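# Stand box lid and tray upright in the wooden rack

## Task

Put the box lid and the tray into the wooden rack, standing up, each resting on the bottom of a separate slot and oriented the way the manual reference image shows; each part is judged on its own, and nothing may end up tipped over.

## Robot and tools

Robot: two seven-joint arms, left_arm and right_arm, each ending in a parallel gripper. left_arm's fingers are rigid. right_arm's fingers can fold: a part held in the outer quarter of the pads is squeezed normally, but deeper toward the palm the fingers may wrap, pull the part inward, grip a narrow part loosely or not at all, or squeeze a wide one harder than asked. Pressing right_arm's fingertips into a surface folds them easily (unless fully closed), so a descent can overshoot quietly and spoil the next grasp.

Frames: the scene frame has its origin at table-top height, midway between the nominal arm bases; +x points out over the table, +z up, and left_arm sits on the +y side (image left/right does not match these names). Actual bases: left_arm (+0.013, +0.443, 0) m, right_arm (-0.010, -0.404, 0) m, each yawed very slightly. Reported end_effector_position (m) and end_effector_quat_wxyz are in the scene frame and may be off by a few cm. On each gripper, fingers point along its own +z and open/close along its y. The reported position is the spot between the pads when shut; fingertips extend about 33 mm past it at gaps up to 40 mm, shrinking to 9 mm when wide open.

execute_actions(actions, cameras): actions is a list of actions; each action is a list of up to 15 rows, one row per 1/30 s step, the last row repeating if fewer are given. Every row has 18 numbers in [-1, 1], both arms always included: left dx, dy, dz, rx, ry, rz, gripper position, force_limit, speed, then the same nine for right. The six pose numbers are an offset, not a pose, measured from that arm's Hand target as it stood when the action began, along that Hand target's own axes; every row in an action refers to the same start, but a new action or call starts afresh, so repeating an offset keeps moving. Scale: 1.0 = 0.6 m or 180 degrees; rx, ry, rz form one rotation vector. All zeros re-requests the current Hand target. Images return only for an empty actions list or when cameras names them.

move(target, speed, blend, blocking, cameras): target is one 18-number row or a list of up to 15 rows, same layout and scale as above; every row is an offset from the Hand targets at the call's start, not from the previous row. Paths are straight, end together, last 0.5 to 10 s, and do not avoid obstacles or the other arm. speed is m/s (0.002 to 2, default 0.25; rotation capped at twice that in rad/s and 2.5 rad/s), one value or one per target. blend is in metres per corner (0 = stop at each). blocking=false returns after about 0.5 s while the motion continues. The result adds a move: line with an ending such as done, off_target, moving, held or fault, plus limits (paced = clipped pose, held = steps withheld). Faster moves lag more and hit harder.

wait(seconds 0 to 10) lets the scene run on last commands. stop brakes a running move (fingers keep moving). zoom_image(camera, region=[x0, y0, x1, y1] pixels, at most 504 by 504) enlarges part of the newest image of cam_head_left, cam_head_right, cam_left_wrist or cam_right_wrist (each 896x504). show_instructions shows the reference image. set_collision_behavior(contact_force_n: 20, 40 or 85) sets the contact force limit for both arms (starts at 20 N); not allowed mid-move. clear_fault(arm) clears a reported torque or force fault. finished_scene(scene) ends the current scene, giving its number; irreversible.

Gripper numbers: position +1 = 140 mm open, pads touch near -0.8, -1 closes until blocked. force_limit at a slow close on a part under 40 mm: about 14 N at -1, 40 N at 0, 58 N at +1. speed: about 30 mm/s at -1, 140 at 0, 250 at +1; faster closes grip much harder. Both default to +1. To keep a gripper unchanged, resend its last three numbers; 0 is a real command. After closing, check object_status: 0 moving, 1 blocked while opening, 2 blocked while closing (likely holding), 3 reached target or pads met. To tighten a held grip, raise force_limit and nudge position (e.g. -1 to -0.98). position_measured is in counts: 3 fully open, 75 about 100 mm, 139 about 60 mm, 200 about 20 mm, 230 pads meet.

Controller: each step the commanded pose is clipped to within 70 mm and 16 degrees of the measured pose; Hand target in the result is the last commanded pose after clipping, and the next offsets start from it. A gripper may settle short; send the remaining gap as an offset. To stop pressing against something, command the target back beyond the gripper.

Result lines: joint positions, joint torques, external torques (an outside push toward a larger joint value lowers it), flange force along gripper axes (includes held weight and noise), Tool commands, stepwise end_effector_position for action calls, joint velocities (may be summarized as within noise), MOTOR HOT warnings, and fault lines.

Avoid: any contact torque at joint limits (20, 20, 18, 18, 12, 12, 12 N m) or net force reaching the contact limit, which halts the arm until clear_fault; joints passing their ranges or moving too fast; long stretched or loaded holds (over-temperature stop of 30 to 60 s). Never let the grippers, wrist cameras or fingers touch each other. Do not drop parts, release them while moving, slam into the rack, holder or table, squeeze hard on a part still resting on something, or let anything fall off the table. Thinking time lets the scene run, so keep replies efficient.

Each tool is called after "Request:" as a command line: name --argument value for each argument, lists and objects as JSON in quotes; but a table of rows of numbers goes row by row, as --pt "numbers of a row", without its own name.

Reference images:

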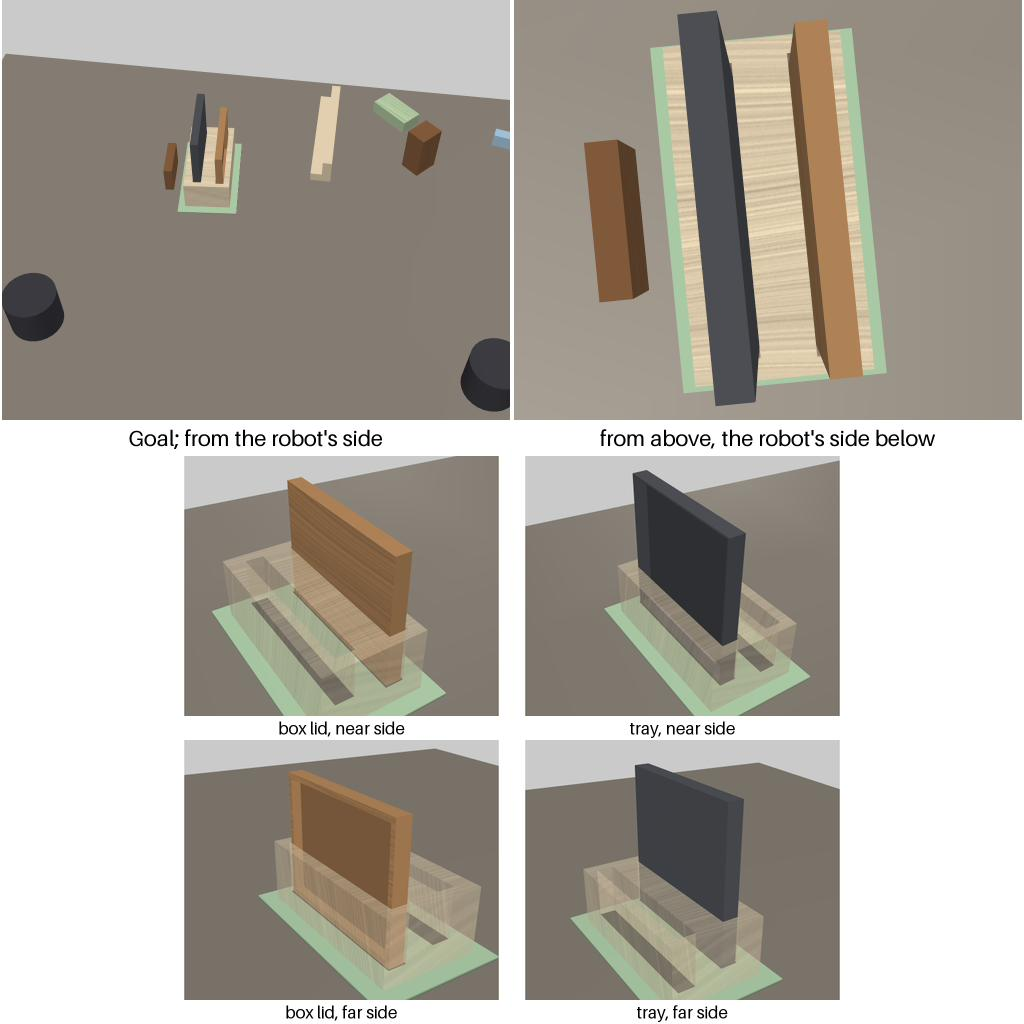

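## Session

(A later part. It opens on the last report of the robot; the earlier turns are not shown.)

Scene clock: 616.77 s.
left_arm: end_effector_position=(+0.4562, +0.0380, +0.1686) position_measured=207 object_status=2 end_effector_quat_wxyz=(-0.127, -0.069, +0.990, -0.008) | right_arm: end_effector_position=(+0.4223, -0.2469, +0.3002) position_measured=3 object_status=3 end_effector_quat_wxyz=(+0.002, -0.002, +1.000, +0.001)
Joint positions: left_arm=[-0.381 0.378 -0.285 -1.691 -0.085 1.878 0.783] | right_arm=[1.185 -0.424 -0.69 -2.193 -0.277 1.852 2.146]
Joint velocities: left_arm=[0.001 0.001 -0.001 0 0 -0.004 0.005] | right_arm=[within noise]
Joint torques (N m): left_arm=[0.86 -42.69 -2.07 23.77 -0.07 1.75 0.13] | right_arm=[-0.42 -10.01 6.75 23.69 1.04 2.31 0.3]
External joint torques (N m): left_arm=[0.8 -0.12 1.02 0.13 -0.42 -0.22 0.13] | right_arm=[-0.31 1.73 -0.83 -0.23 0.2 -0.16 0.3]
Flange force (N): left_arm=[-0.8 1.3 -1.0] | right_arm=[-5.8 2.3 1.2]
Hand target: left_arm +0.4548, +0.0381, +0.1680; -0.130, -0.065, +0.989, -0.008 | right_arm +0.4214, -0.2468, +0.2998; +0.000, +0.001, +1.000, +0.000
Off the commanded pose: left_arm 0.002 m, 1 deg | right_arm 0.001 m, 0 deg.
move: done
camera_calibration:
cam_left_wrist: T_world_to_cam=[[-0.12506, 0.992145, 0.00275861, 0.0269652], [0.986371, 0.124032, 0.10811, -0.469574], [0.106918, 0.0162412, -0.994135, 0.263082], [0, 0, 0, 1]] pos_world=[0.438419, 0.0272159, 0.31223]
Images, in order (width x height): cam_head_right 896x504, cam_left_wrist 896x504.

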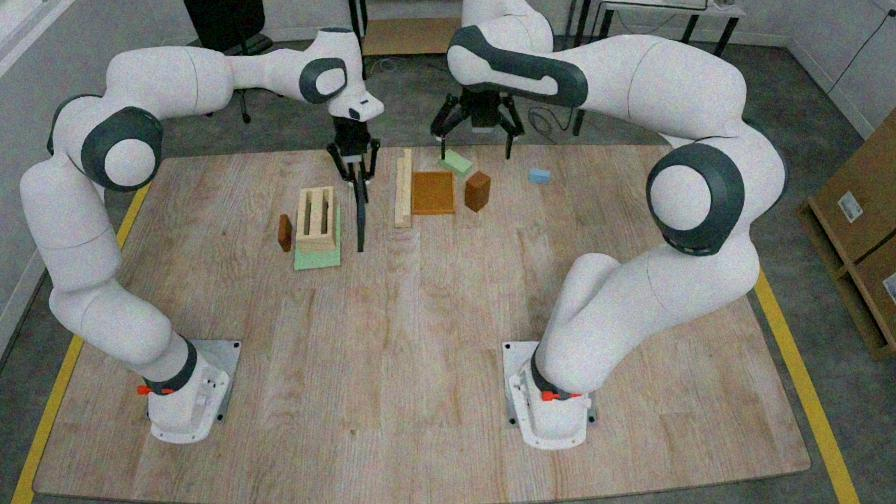

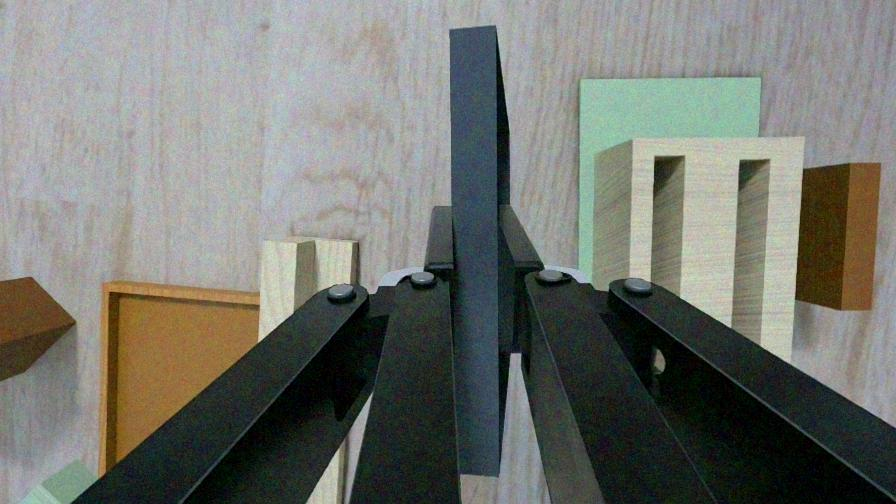

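Request:
move --pt "-0.0022 0 0.008 0 0 0 -1 -0.1 -1 0 0 0 0 0 0 1 1 1" --pt "-0.0028 0.0583 0.008 0 0 0 -1 -0.1 -1 0 0 0 0 0 0 1 1 1" --speed 0.04 --blend '[0.003,0]' --cameras '["cam_head_right","cam_left_wrist"]'

Request:
zoom_image --camera "cam_left_wrist" --region '[380, 0, 640, 300]'

Scene clock: 647.40 s.
left_arm: end_effector_position=(+0.4534, +0.0718, +0.1661) position_measured=207 object_status=2 end_effector_quat_wxyz=(-0.126, -0.069, +0.990, -0.009) | right_arm: end_effector_position=(+0.4223, -0.2469, +0.3002) position_measured=3 object_status=3 end_effector_quat_wxyz=(+0.002, -0.002, +1.000, +0.001)
Joint positions: left_arm=[-0.33 0.309 -0.287 -1.796 -0.097 1.909 0.834] | right_arm=[1.185 -0.424 -0.69 -2.193 -0.277 1.852 2.146]
Joint velocities: left_arm=[0 0.001 0 0.001 0.002 0 0.006] | right_arm=[within noise]
Joint torques (N m): left_arm=[0.62 -38.29 -1.32 20.09 0.28 1.43 0.22] | right_arm=[-0.38 -9.99 6.75 23.69 1.03 2.32 0.29]
External joint torques (N m): left_arm=[0.55 1.99 1.23 -3.36 -0.1 -0.5 0.21] | right_arm=[-0.22 1.9 -0.8 -0.28 0.19 -0.15 0.29]
Flange force (N): left_arm=[3.5 6.7 6.2] | right_arm=[-6.2 2.6 1.4]
Hand target: left_arm +0.4506, +0.0728, +0.1630; -0.130, -0.065, +0.989, -0.008 | right_arm +0.4214, -0.2468, +0.2998; +0.000, +0.001, +1.000, +0.000
Off the commanded pose: left_arm 0.004 m, 1 deg | right_arm 0.001 m, 0 deg.
move: off_target (left_arm); blend cut to 0.0025 m at target 1
camera_calibration:
cam_left_wrist: T_world_to_cam=[[-0.126494, 0.991967, 0.000718172, -0.00585691], [0.986092, 0.125666, 0.108768, -0.470831], [0.107804, 0.0144667, -0.994067, 0.259956], [0, 0, 0, 1]] pos_world=[0.435518, 0.0612168, 0.309629]
Images, in order (width x height): cam_head_right 896x504, cam_left_wrist 896x504.

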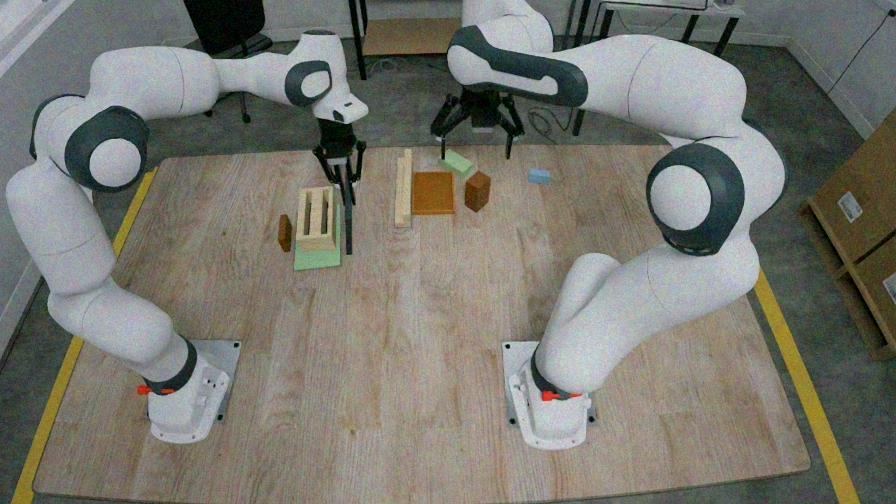

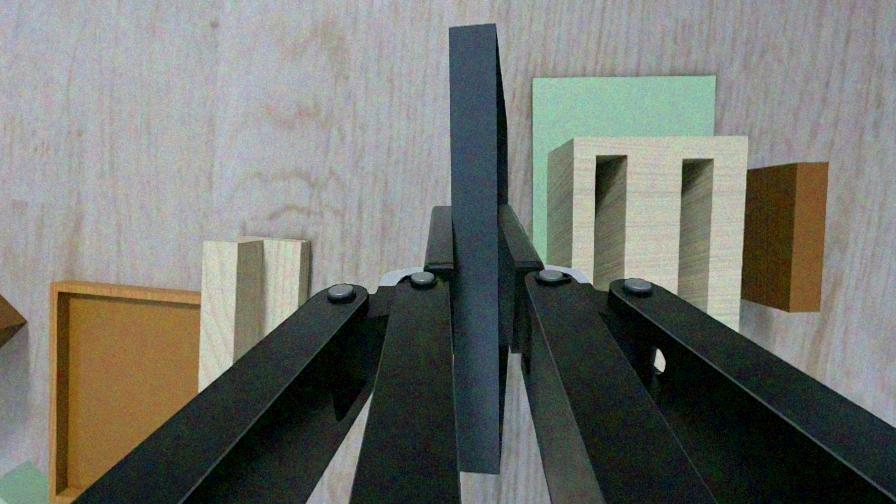

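Scaled by 1.680 from the camera's 896x504 image, which has a finer 1280x720 frame.

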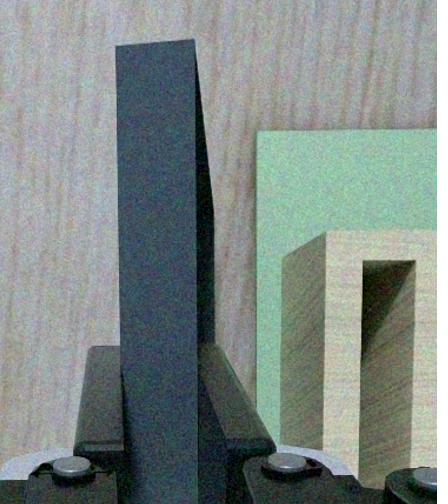

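Request:
move --pt "-0.0 0 -0.006 0 0 0 -1 -0.1 -1 0 0 0 0 0 0 1 1 1" --pt "-0.0 0 -0.006 0 0 0 -0.3 0 -1 0 0 0 0 0 0 1 1 1" --speed 0.04 --cameras '["cam_head_right","cam_left_wrist"]'

Request:
zoom_image --camera "cam_left_wrist" --region '[380, 0, 640, 300]'

Scene clock: 663.30 s.
left_arm: end_effector_position=(+0.4525, +0.0723, +0.1665) position_measured=167 object_status=0 end_effector_quat_wxyz=(-0.128, -0.068, +0.989, -0.008) | right_arm: end_effector_position=(+0.4223, -0.2469, +0.3002) position_measured=3 object_status=3 end_effector_quat_wxyz=(+0.002, -0.002, +1.000, +0.001)
Joint positions: left_arm=[-0.33 0.309 -0.287 -1.794 -0.098 1.905 0.837] | right_arm=[1.185 -0.424 -0.69 -2.193 -0.277 1.852 2.146]
Joint torques (N m): left_arm=[0.75 -40.44 -0.98 23.06 0.29 1.72 0.2] | right_arm=[-0.41 -10.01 6.73 23.71 1.02 2.33 0.27]
External joint torques (N m): left_arm=[0.79 -0.13 1.65 -0.38 -0.09 -0.2 0.19] | right_arm=[-0.43 1.7 -0.96 -0.11 0.18 -0.13 0.27]
Flange force (N): left_arm=[0.1 3.0 0.0] | right_arm=[-6.3 2.1 1.1]
Hand target: left_arm +0.4515, +0.0730, +0.1664; -0.130, -0.065, +0.989, -0.008 | right_arm +0.4214, -0.2468, +0.2998; +0.000, +0.001, +1.000, +0.000
Off the commanded pose: left_arm 0.001 m, 0 deg | right_arm 0.001 m, 0 deg.
move: done
camera_calibration:
cam_left_wrist: T_world_to_cam=[[-0.123371, 0.992358, 0.00217836, -0.00815436], [0.986807, 0.122449, 0.105916, -0.469675], [0.10484, 0.0152166, -0.994373, 0.261842], [0, 0, 0, 1]] pos_world=[0.435021, 0.0616188, 0.310132]
Images, in order (width x height): cam_head_right 896x504, cam_left_wrist 896x504.

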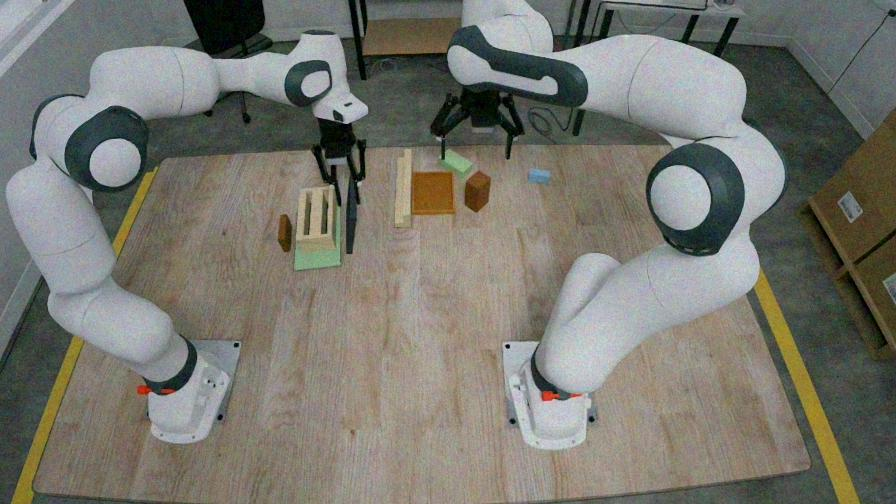

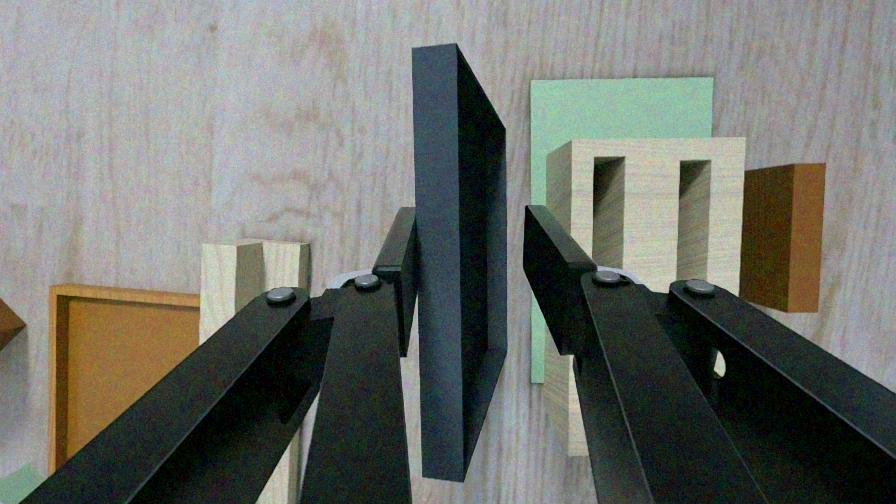

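Scaled by 1.680 from the camera's 896x504 image, which has a finer 1280x720 frame.

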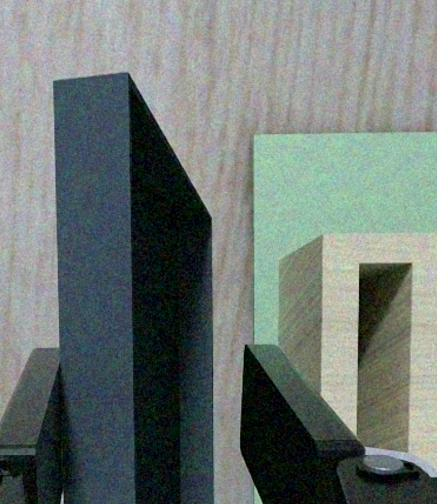

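Request:
move --target '[-0.0002,0.058,0,0,0,0,-0.3,0,-1,0,0,0,0,0,0,1,1,1]' --speed 0.05 --cameras '["cam_head_right","cam_left_wrist"]'

Scene clock: 668.40 s.
left_arm: end_effector_position=(+0.4463, +0.1087, +0.1651) position_measured=167 object_status=3 end_effector_quat_wxyz=(-0.132, -0.068, +0.989, -0.005) | right_arm: end_effector_position=(+0.4223, -0.2469, +0.3002) position_measured=3 object_status=3 end_effector_quat_wxyz=(+0.002, -0.002, +1.000, +0.001)
Joint positions: left_arm=[-0.28 0.242 -0.285 -1.888 -0.108 1.915 0.889] | right_arm=[1.185 -0.424 -0.69 -2.193 -0.277 1.852 2.146]
Joint velocities: left_arm=[0.001 -0.001 -0.001 0.001 0 0.001 0.007] | right_arm=[within noise]
Joint torques (N m): left_arm=[0.8 -38.68 -0.84 22.46 -0.07 2.06 0.2] | right_arm=[-0.37 -9.99 6.74 23.67 1.02 2.31 0.3]
External joint torques (N m): left_arm=[0.75 -0.74 1.15 -0.76 -0.47 0.2 0.19] | right_arm=[-0.41 1.68 -0.98 -0.16 0.17 -0.15 0.3]
Flange force (N): left_arm=[3.4 5.3 1.5] | right_arm=[-6.0 2.1 1.1]
Hand target: left_arm +0.4471, +0.1075, +0.1664; -0.130, -0.065, +0.989, -0.008 | right_arm +0.4214, -0.2468, +0.2998; +0.000, +0.001, +1.000, +0.000
Off the commanded pose: left_arm 0.002 m, 1 deg | right_arm 0.001 m, 0 deg.
move: done
camera_calibration:
cam_left_wrist: T_world_to_cam=[[-0.123958, 0.992244, 0.00930381, -0.0459239], [0.98756, 0.122448, 0.0986541, -0.467031], [0.0967497, 0.021417, -0.995078, 0.263536], [0, 0, 0, 1]] pos_world=[0.430031, 0.0971105, 0.308741]
Images, in order (width x height): cam_head_right 896x504, cam_left_wrist 896x504.

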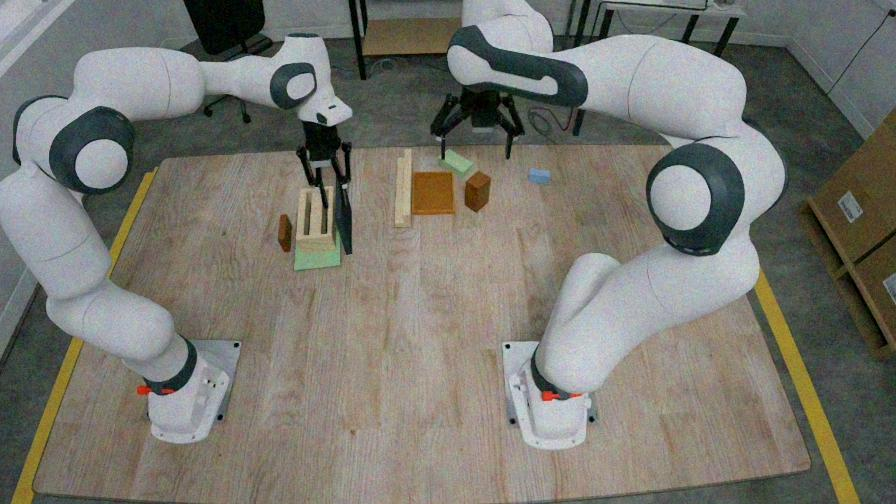

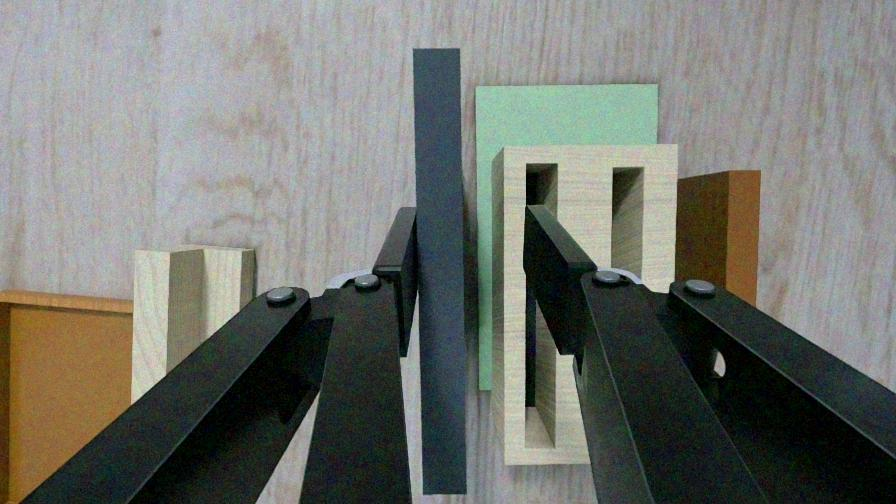

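Request:
move --pt "0 -0.0067 0 0 0 0 -0.3 0 -1 0 0 0 0 0 0 1 1 1" --pt "0.0183 -0.0067 -0.0703 0 0 0 -0.3 0 -1 0 0 0 0 0 0 1 1 1" --pt "0.009 -0.0182 -0.0728 0 -0.083 0 -0.3 0 -1 0 0 0 0 0 0 1 1 1" --pt "-0.01 -0.0182 0 0 -0.083 0.003 -0.3 0 -1 0 0 0 0 0 0 1 1 1" --speed '[0.05,0.1,0.1,0.08]' --blend '[0.002,0.005,0.003,0]' --cameras '["cam_head_right","cam_left_wrist"]'

Scene clock: 681.30 s.
left_arm: end_effector_position=(+0.4538, +0.0984, +0.1656) position_measured=167 object_status=3 end_effector_quat_wxyz=(-0.002, -0.058, +0.998, +0.000) | right_arm: end_effector_position=(+0.4223, -0.2469, +0.3002) position_measured=3 object_status=3 end_effector_quat_wxyz=(+0.002, -0.002, +1.000, +0.001)
Joint positions: left_arm=[-0.345 0.097 -0.298 -2.097 0.032 2.188 0.769] | right_arm=[1.185 -0.424 -0.69 -2.193 -0.277 1.852 2.146]
Joint velocities: left_arm=[0 0.001 -0.001 -0.001 0.001 0.004 -0.005] | right_arm=[within noise]
Joint torques (N m): left_arm=[0.15 -33.32 0.79 22.98 0.87 2.75 -0.31] | right_arm=[-0.38 -9.99 6.71 23.69 1.04 2.32 0.28]
External joint torques (N m): left_arm=[0.08 0.16 1.56 -0.6 0.25 0.23 -0.31] | right_arm=[-0.42 1.68 -1 -0.09 0.19 -0.13 0.28]
Flange force (N): left_arm=[0.5 1.5 1.8] | right_arm=[-6.3 2.2 1.0]
Hand target: left_arm +0.4543, +0.0974, +0.1649; +0.000, -0.060, +0.998, -0.001 | right_arm +0.4214, -0.2468, +0.2998; +0.000, +0.001, +1.000, +0.000
Off the commanded pose: left_arm 0.001 m, 0 deg | right_arm 0.001 m, 0 deg.
move: done
camera_calibration:
cam_left_wrist: T_world_to_cam=[[-0.103798, 0.994589, 0.00435263, -0.0433534], [0.931083, 0.0956299, 0.35205, -0.486852], [0.349728, 0.0405948, -0.935971, 0.137116], [0, 0, 0, 1]] pos_world=[0.400847, 0.0841103, 0.299922]
Images, in order (width x height): cam_head_right 896x504, cam_left_wrist 896x504.

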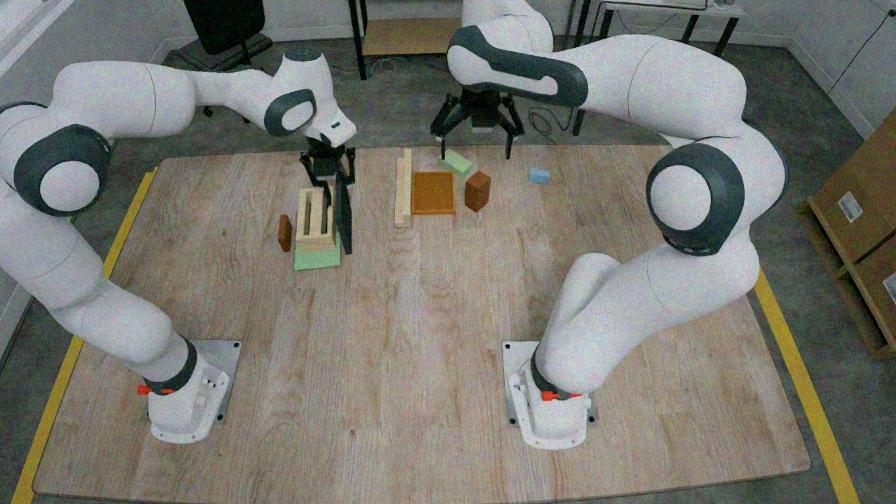

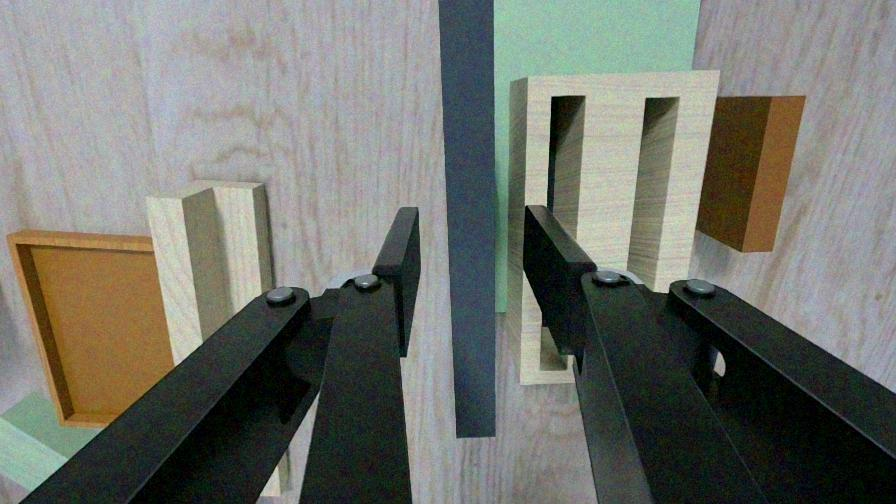

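Request:
move --pt "0 0 0 0 0 0 -1 0 -1 0 0 0 0 0 0 1 1 1" --speed 0.05

Request:
wait --seconds 0.6

Scene clock: 691.87 s.
left_arm: end_effector_position=(+0.4540, +0.0981, +0.1657) position_measured=208 object_status=0 end_effector_quat_wxyz=(-0.001, -0.058, +0.998, -0.001) | right_arm: end_effector_position=(+0.4223, -0.2469, +0.3002) position_measured=3 object_status=3 end_effector_quat_wxyz=(+0.002, -0.002, +1.000, +0.001)
Joint positions: left_arm=[-0.345 0.097 -0.298 -2.097 0.032 2.189 0.768] | right_arm=[1.185 -0.424 -0.69 -2.193 -0.277 1.852 2.146]
Joint torques (N m): left_arm=[0.23 -32.42 1.02 22.58 0.85 2.65 -0.27] | right_arm=[-0.39 -9.98 6.7 23.7 1.04 2.32 0.27]
External joint torques (N m): left_arm=[0.09 1.03 1.72 -0.93 0.23 0.14 -0.27] | right_arm=[-0.31 1.75 -0.9 -0.17 0.2 -0.14 0.27]
Flange force (N): left_arm=[-0.6 0.7 3.0] | right_arm=[-6.2 2.4 1.1]
Hand target: left_arm +0.4543, +0.0974, +0.1649; +0.000, -0.060, +0.998, -0.001 | right_arm +0.4214, -0.2468, +0.2998; +0.000, +0.001, +1.000, +0.000
Off the commanded pose: left_arm 0.001 m, 0 deg | right_arm 0.001 m, 0 deg.
move: done

Scene clock: 692.47 s.
left_arm: end_effector_position=(+0.4540, +0.0981, +0.1657) position_measured=208 object_status=2 end_effector_quat_wxyz=(-0.001, -0.058, +0.998, -0.001) | right_arm: end_effector_position=(+0.4223, -0.2469, +0.3002) position_measured=3 object_status=3 end_effector_quat_wxyz=(+0.002, -0.002, +1.000, +0.001)
Joint positions: left_arm=[-0.345 0.097 -0.298 -2.097 0.032 2.189 0.768] | right_arm=[1.185 -0.424 -0.69 -2.193 -0.277 1.852 2.146]
Joint torques (N m): left_arm=[0.25 -32.42 1.04 22.61 0.89 2.64 -0.29] | right_arm=[-0.42 -10 6.73 23.71 1.02 2.31 0.28]
External joint torques (N m): left_arm=[0.35 0.99 1.96 -0.88 0.28 0.14 -0.29] | right_arm=[-0.36 1.81 -0.91 -0.24 0.18 -0.16 0.28]
Flange force (N): left_arm=[-1.0 0.9 2.9] | right_arm=[-6.2 2.3 1.3]
Hand target: left_arm +0.4543, +0.0974, +0.1649; +0.000, -0.060, +0.998, -0.001 | right_arm +0.4214, -0.2468, +0.2998; +0.000, +0.001, +1.000, +0.000
Tool commands: left_gripper/position=-1.0 left_gripper/force_limit=+0.0 left_gripper/speed=-1.0 right_gripper/position=+1.0 right_gripper/force_limit=+1.0 right_gripper/speed=+1.0
Off the commanded pose: left_arm 0.001 m, 0 deg | right_arm 0.001 m, 0 deg.
wait: 0.60 s; at rest by 0.17 s

Request:
move --pt "0 0 -0.155 0 0 0 -1 0 -1 0 0 0 0 0 0 1 1 1" --pt "-0.0394 0.173 -0.155 0 0 -0.0033 -1 0 -1 0 0 0 0 0 0 1 1 1" --pt "-0.0394 0.173 -0.137 0 0 -0.0033 -1 0 -1 0 0 0 0 0 0 1 1 1" --speed '[0.12,0.15,0.05]' --blend '[0.01,0.003,0]' --cameras '["cam_head_left","cam_head_right","cam_left_wrist"]'

Request:
zoom_image --camera "cam_head_left" --region '[282, 218, 312, 244]'

Request:
zoom_image --camera "cam_head_right" --region '[290, 218, 320, 244]'

Scene clock: 700.60 s.
left_arm: end_effector_position=(+0.4645, +0.2045, +0.2470) position_measured=208 object_status=2 end_effector_quat_wxyz=(-0.001, -0.070, +0.998, +0.002) | right_arm: end_effector_position=(+0.4223, -0.2469, +0.3002) position_measured=3 object_status=3 end_effector_quat_wxyz=(+0.002, -0.002, +1.000, +0.001)
Joint positions: left_arm=[-0.268 -0.13 -0.187 -2.145 -0.025 2.013 0.964] | right_arm=[1.185 -0.424 -0.69 -2.193 -0.277 1.852 2.146]
Joint velocities: left_arm=[-0.001 0 -0.001 0 0 -0.001 0.005] | right_arm=[within noise]
Joint torques (N m): left_arm=[0.35 -27.46 2.56 23.89 0.25 2.76 0.09] | right_arm=[-0.39 -10.03 6.69 23.69 1.04 2.33 0.29]
External joint torques (N m): left_arm=[0.19 -0.18 1.76 -0.56 -0.45 0.27 0.09] | right_arm=[-0.4 1.68 -1 -0.19 0.2 -0.14 0.29]
Flange force (N): left_arm=[1.3 3.5 1.4] | right_arm=[-6.1 2.1 1.2]
Hand target: left_arm +0.4652, +0.2034, +0.2469; +0.000, -0.066, +0.998, -0.001 | right_arm +0.4214, -0.2468, +0.2998; +0.000, +0.001, +1.000, +0.000
Off the commanded pose: left_arm 0.001 m, 1 deg | right_arm 0.001 m, 0 deg.
move: done
camera_calibration:
cam_left_wrist: T_world_to_cam=[[-0.12688, 0.991885, 0.00811619, -0.137698], [0.928161, 0.115834, 0.353694, -0.538824], [0.349883, 0.0524097, -0.935326, 0.202628], [0, 0, 0, 1]] pos_world=[0.411748, 0.188375, 0.38122]
Images, in order (width x height): cam_head_left 896x504, cam_head_right 896x504, cam_left_wrist 896x504.

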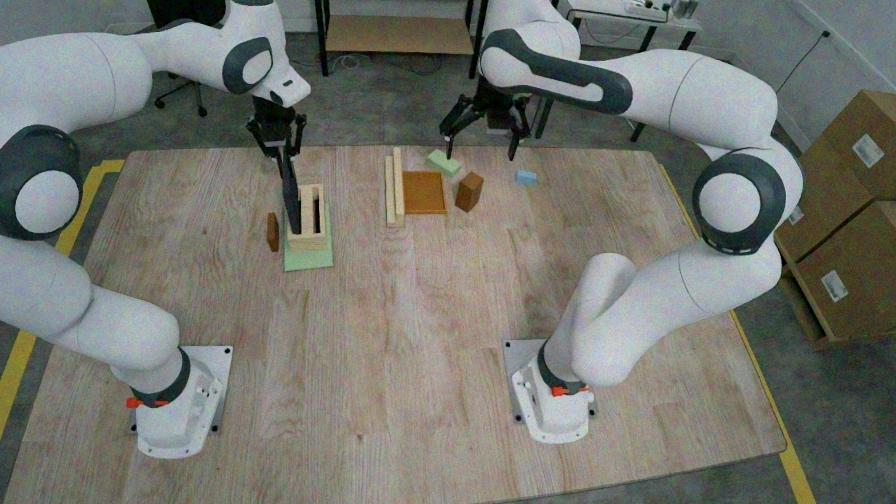

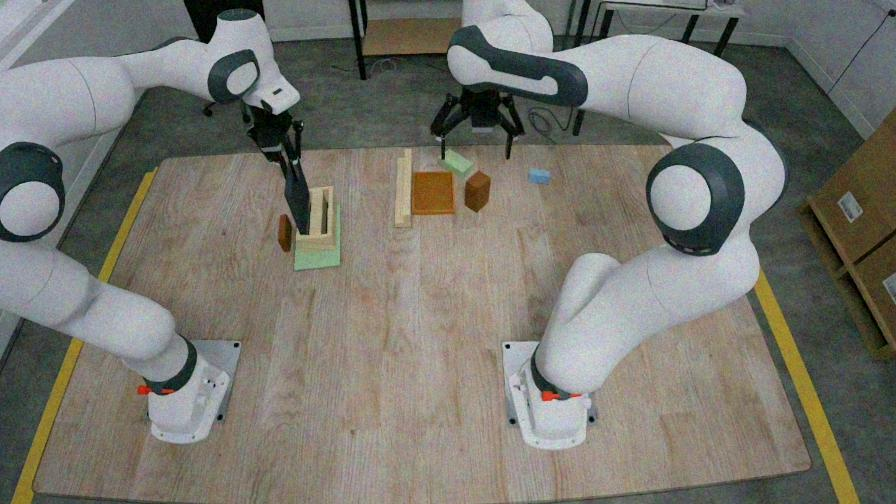

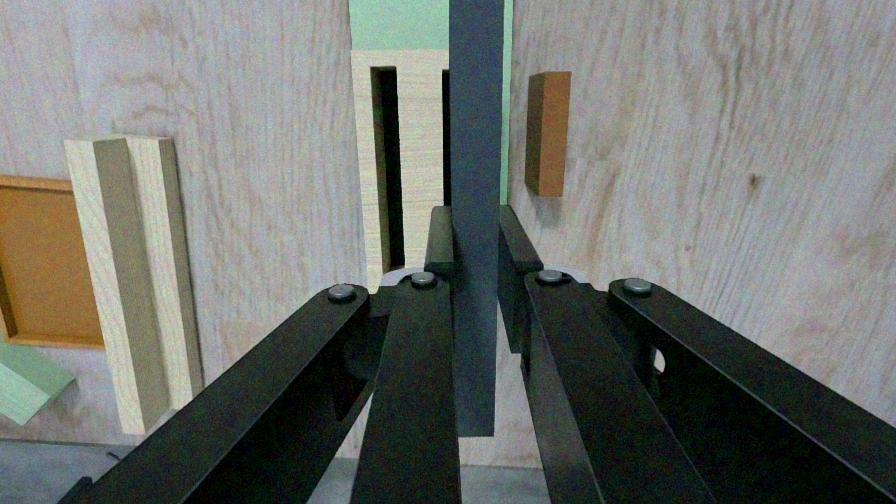

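Scaled by 16.800 from the camera's 896x504 image, which has a finer 1280x720 frame.

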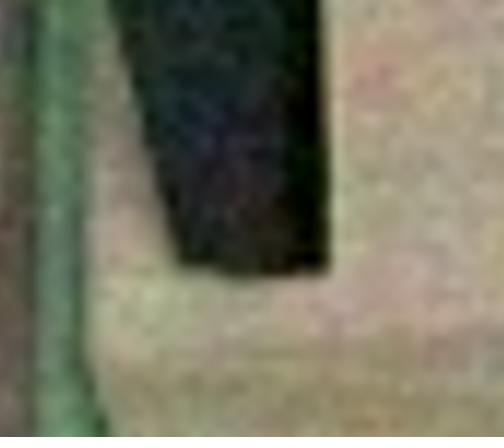

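Scaled by 16.800 from the camera's 896x504 image, which has a finer 1280x720 frame.

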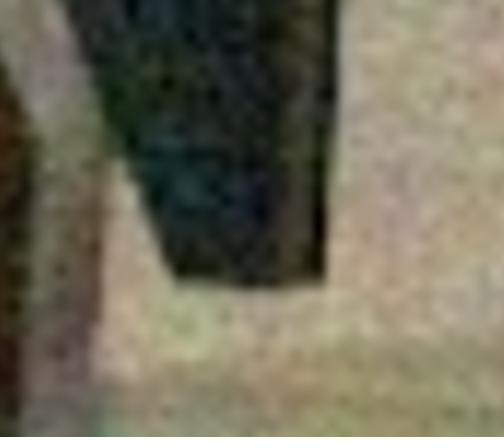

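Request:
move --pt "-0.0062 -0.0042 0 0 0 0 -1 0 -1 0 0 0 0 0 0 1 1 1" --pt "-0.0062 -0.0042 0.0167 0 0 0 -1 0 -1 0 0 0 0 0 0 1 1 1" --speed '[0.05,0.05]' --blend '[0.001,0]' --cameras '["cam_head_left","cam_head_right"]'

Request:
zoom_image --camera "cam_head_left" --region '[282, 218, 312, 244]'

Request:
zoom_image --camera "cam_head_right" --region '[290, 218, 320, 244]'

Scene clock: 717.37 s.
left_arm: end_effector_position=(+0.4683, +0.2022, +0.2376) position_measured=208 object_status=2 end_effector_quat_wxyz=(-0.001, -0.069, +0.998, +0.000) | right_arm: end_effector_position=(+0.4223, -0.2469, +0.3002) position_measured=3 object_status=3 end_effector_quat_wxyz=(+0.002, -0.002, +1.000, +0.001)
Joint positions: left_arm=[-0.268 -0.11 -0.187 -2.148 -0.025 2.037 0.965] | right_arm=[1.185 -0.424 -0.69 -2.193 -0.277 1.852 2.146]
Joint velocities: left_arm=[0 0.001 0.001 0 -0.001 0.004 -0.001] | right_arm=[within noise]
Joint torques (N m): left_arm=[0.47 -27.7 2.19 23.87 0.61 2.82 0] | right_arm=[-0.41 -10.05 6.72 23.74 1.02 2.31 0.27]
External joint torques (N m): left_arm=[0.31 0.29 1.48 -0.55 -0.08 0.33 0] | right_arm=[-0.39 1.67 -0.94 -0.13 0.18 -0.15 0.27]
Flange force (N): left_arm=[0.0 2.3 1.9] | right_arm=[-6.1 2.1 1.0]
Hand target: left_arm +0.4692, +0.2014, +0.2369; +0.000, -0.066, +0.998, -0.001 | right_arm +0.4214, -0.2468, +0.2998; +0.000, +0.001, +1.000, +0.000
Off the commanded pose: left_arm 0.001 m, 0 deg | right_arm 0.001 m, 0 deg.
move: done
Images, in order (width x height): cam_head_left 896x504, cam_head_right 896x504.

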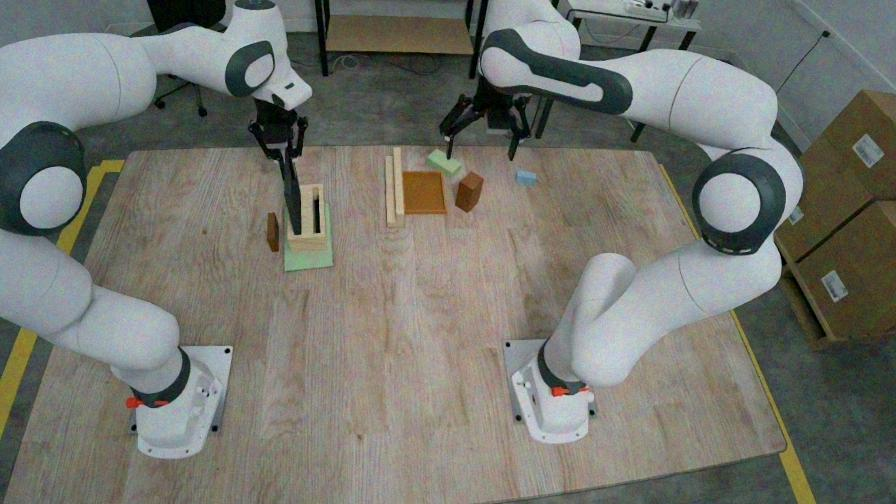

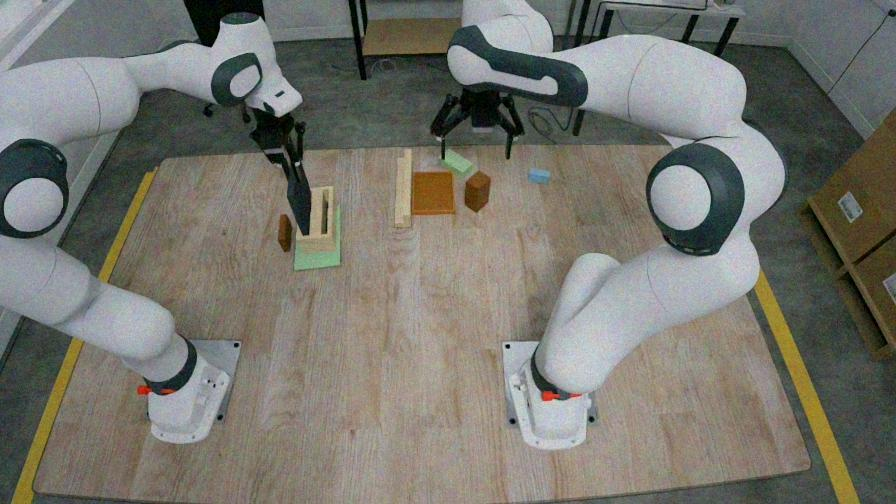

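Scaled by 16.800 from the camera's 896x504 image, which has a finer 1280x720 frame.

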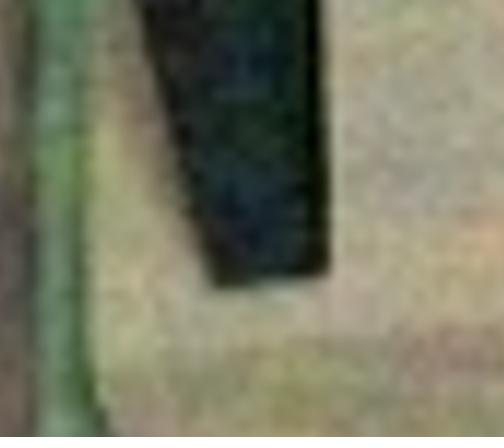

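Scaled by 16.800 from the camera's 896x504 image, which has a finer 1280x720 frame.

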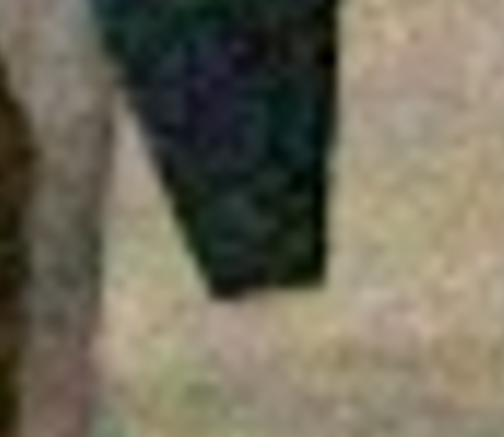

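Request:
zoom_image --camera "cam_head_left" --region '[280, 210, 330, 255]'

Request:
zoom_image --camera "cam_head_right" --region '[290, 210, 340, 255]'

Scaled by 10.080 from the camera's 896x504 image, which has a finer 1280x720 frame.

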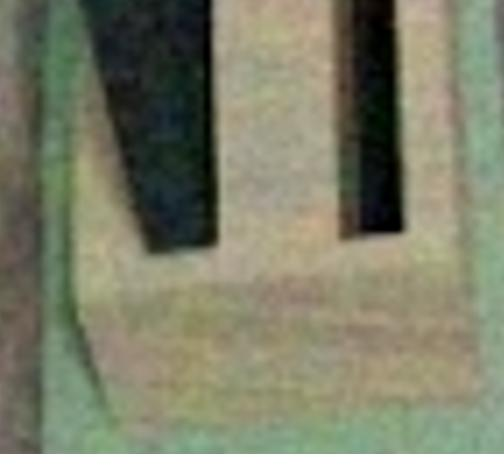

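Scaled by 10.080 from the camera's 896x504 image, which has a finer 1280x720 frame.

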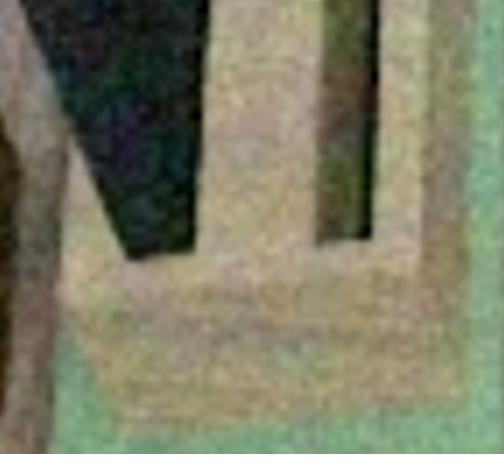

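Request:
move --pt "-0.005 -0.0003 0 0 0 0 -1 0 -1 0 0 0 0 0 0 1 1 1" --pt "-0.005 -0.0003 0.0055 0 0 0 -1 0 -1 0 0 0 0 0 0 1 1 1" --speed '[0.05,0.03]' --blend '[0.001,0]' --cameras '["cam_head_left","cam_head_right"]'

Request:
zoom_image --camera "cam_head_left" --region '[282, 218, 312, 244]'

Request:
zoom_image --camera "cam_head_right" --region '[290, 218, 320, 244]'

Scene clock: 736.13 s.
left_arm: end_effector_position=(+0.4706, +0.2009, +0.2346) position_measured=208 object_status=2 end_effector_quat_wxyz=(-0.002, -0.069, +0.998, -0.001) | right_arm: end_effector_position=(+0.4223, -0.2469, +0.3002) position_measured=3 object_status=3 end_effector_quat_wxyz=(+0.002, -0.002, +1.000, +0.001)
Joint positions: left_arm=[-0.268 -0.1 -0.187 -2.145 -0.024 2.044 0.965] | right_arm=[1.185 -0.424 -0.69 -2.193 -0.277 1.852 2.146]
Joint velocities: left_arm=[-0.001 0 0 0.001 0 0.005 0.001] | right_arm=[within noise]
Joint torques (N m): left_arm=[0.46 -27.85 2.11 23.84 0.94 2.78 0.06] | right_arm=[-0.38 -9.98 6.73 23.66 1.04 2.3 0.29]
External joint torques (N m): left_arm=[0.45 0.28 1.6 -0.45 0.26 0.3 0.06] | right_arm=[-0.35 1.81 -0.92 -0.23 0.19 -0.17 0.29]
Flange force (N): left_arm=[-0.5 2.3 1.7] | right_arm=[-6.2 2.4 1.2]
Hand target: left_arm +0.4722, +0.2016, +0.2336; +0.000, -0.066, +0.998, -0.001 | right_arm +0.4214, -0.2468, +0.2998; +0.000, +0.001, +1.000, +0.000
Off the commanded pose: left_arm 0.002 m, 0 deg | right_arm 0.001 m, 0 deg.
move: done
Images, in order (width x height): cam_head_left 896x504, cam_head_right 896x504.

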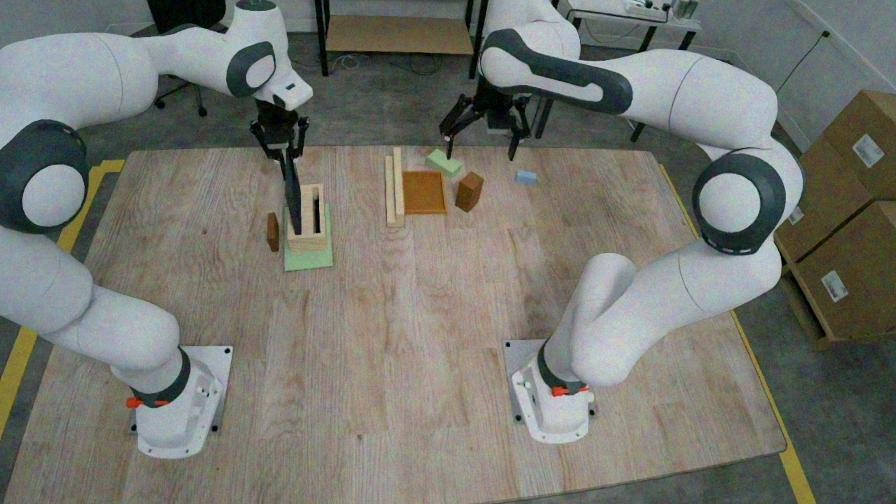

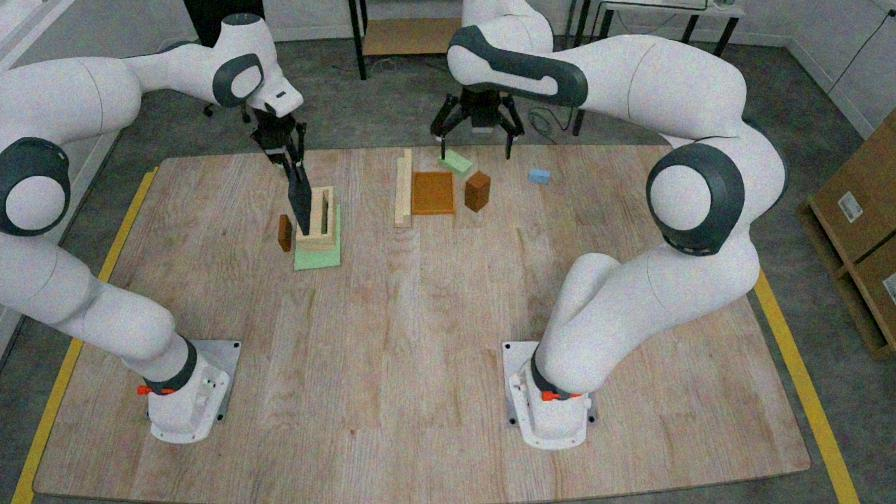

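Scaled by 16.800 from the camera's 896x504 image, which has a finer 1280x720 frame.

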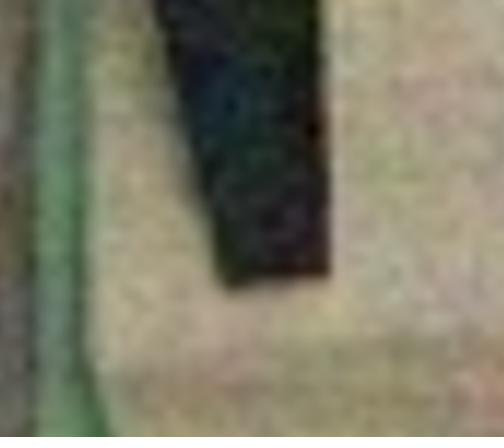

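Scaled by 16.800 from the camera's 896x504 image, which has a finer 1280x720 frame.

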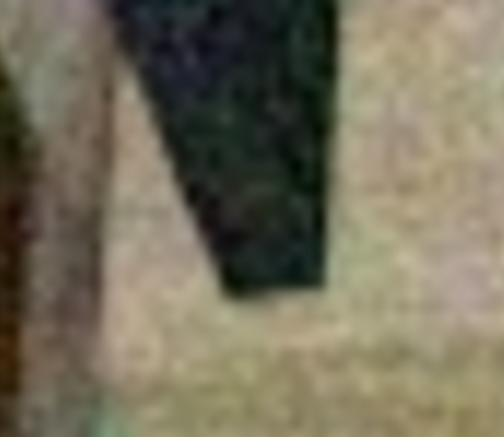

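Request:
move --target '[0,0,0.0117,0,0,0,-1,0,-1,0,0,0,0,0,0,1,1,1]' --speed 0.03 --cameras '["cam_head_left","cam_head_right"]'

Request:
zoom_image --camera "cam_head_left" --region '[282, 218, 312, 244]'

Request:
zoom_image --camera "cam_head_right" --region '[290, 218, 320, 244]'

Scene clock: 741.83 s.
left_arm: end_effector_position=(+0.4721, +0.2007, +0.2308) position_measured=208 object_status=2 end_effector_quat_wxyz=(+0.001, -0.068, +0.998, -0.002) | right_arm: end_effector_position=(+0.4223, -0.2469, +0.3002) position_measured=3 object_status=3 end_effector_quat_wxyz=(+0.002, -0.002, +1.000, +0.001)
Joint positions: left_arm=[-0.268 -0.098 -0.187 -2.153 -0.022 2.061 0.965] | right_arm=[1.185 -0.424 -0.69 -2.193 -0.277 1.852 2.146]
Joint velocities: left_arm=[0.001 0.001 0.001 -0.002 0.001 0.003 0] | right_arm=[within noise]
Joint torques (N m): left_arm=[0.14 -25.77 1.8 22.5 0.72 2.86 0.01] | right_arm=[-0.33 -9.98 6.72 23.76 1.04 2.32 0.28]
External joint torques (N m): left_arm=[0.03 2.51 1.2 -1.86 0.03 0.35 0.01] | right_arm=[-0.33 1.75 -0.98 -0.13 0.19 -0.15 0.28]
Flange force (N): left_arm=[-1.6 0.5 6.1] | right_arm=[-6.5 2.3 1.1]
Hand target: left_arm +0.4722, +0.2016, +0.2266; +0.000, -0.066, +0.998, -0.001 | right_arm +0.4214, -0.2468, +0.2998; +0.000, +0.001, +1.000, +0.000
Off the commanded pose: left_arm 0.004 m, 0 deg | right_arm 0.001 m, 0 deg.
move: off_target (left_arm)
Images, in order (width x height): cam_head_left 896x504, cam_head_right 896x504.

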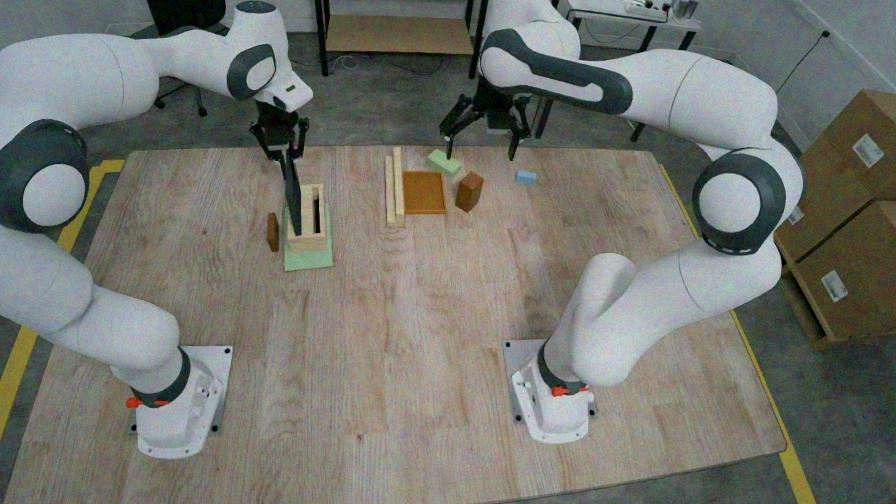

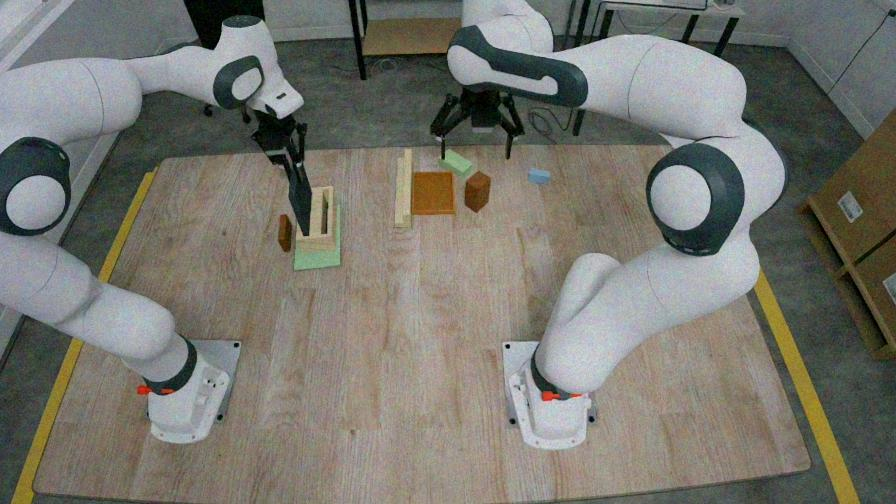

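Scaled by 16.800 from the camera's 896x504 image, which has a finer 1280x720 frame.

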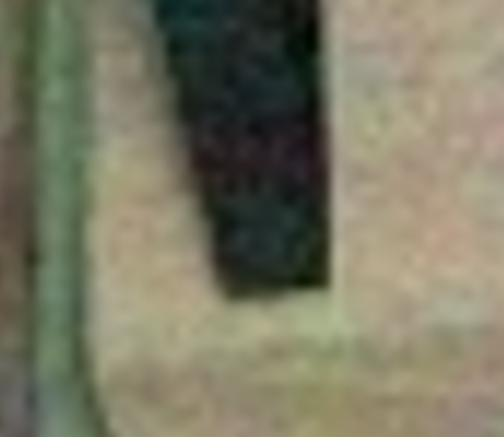

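Scaled by 16.800 from the camera's 896x504 image, which has a finer 1280x720 frame.

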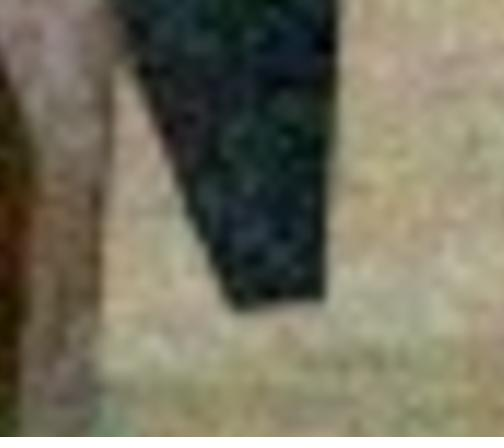

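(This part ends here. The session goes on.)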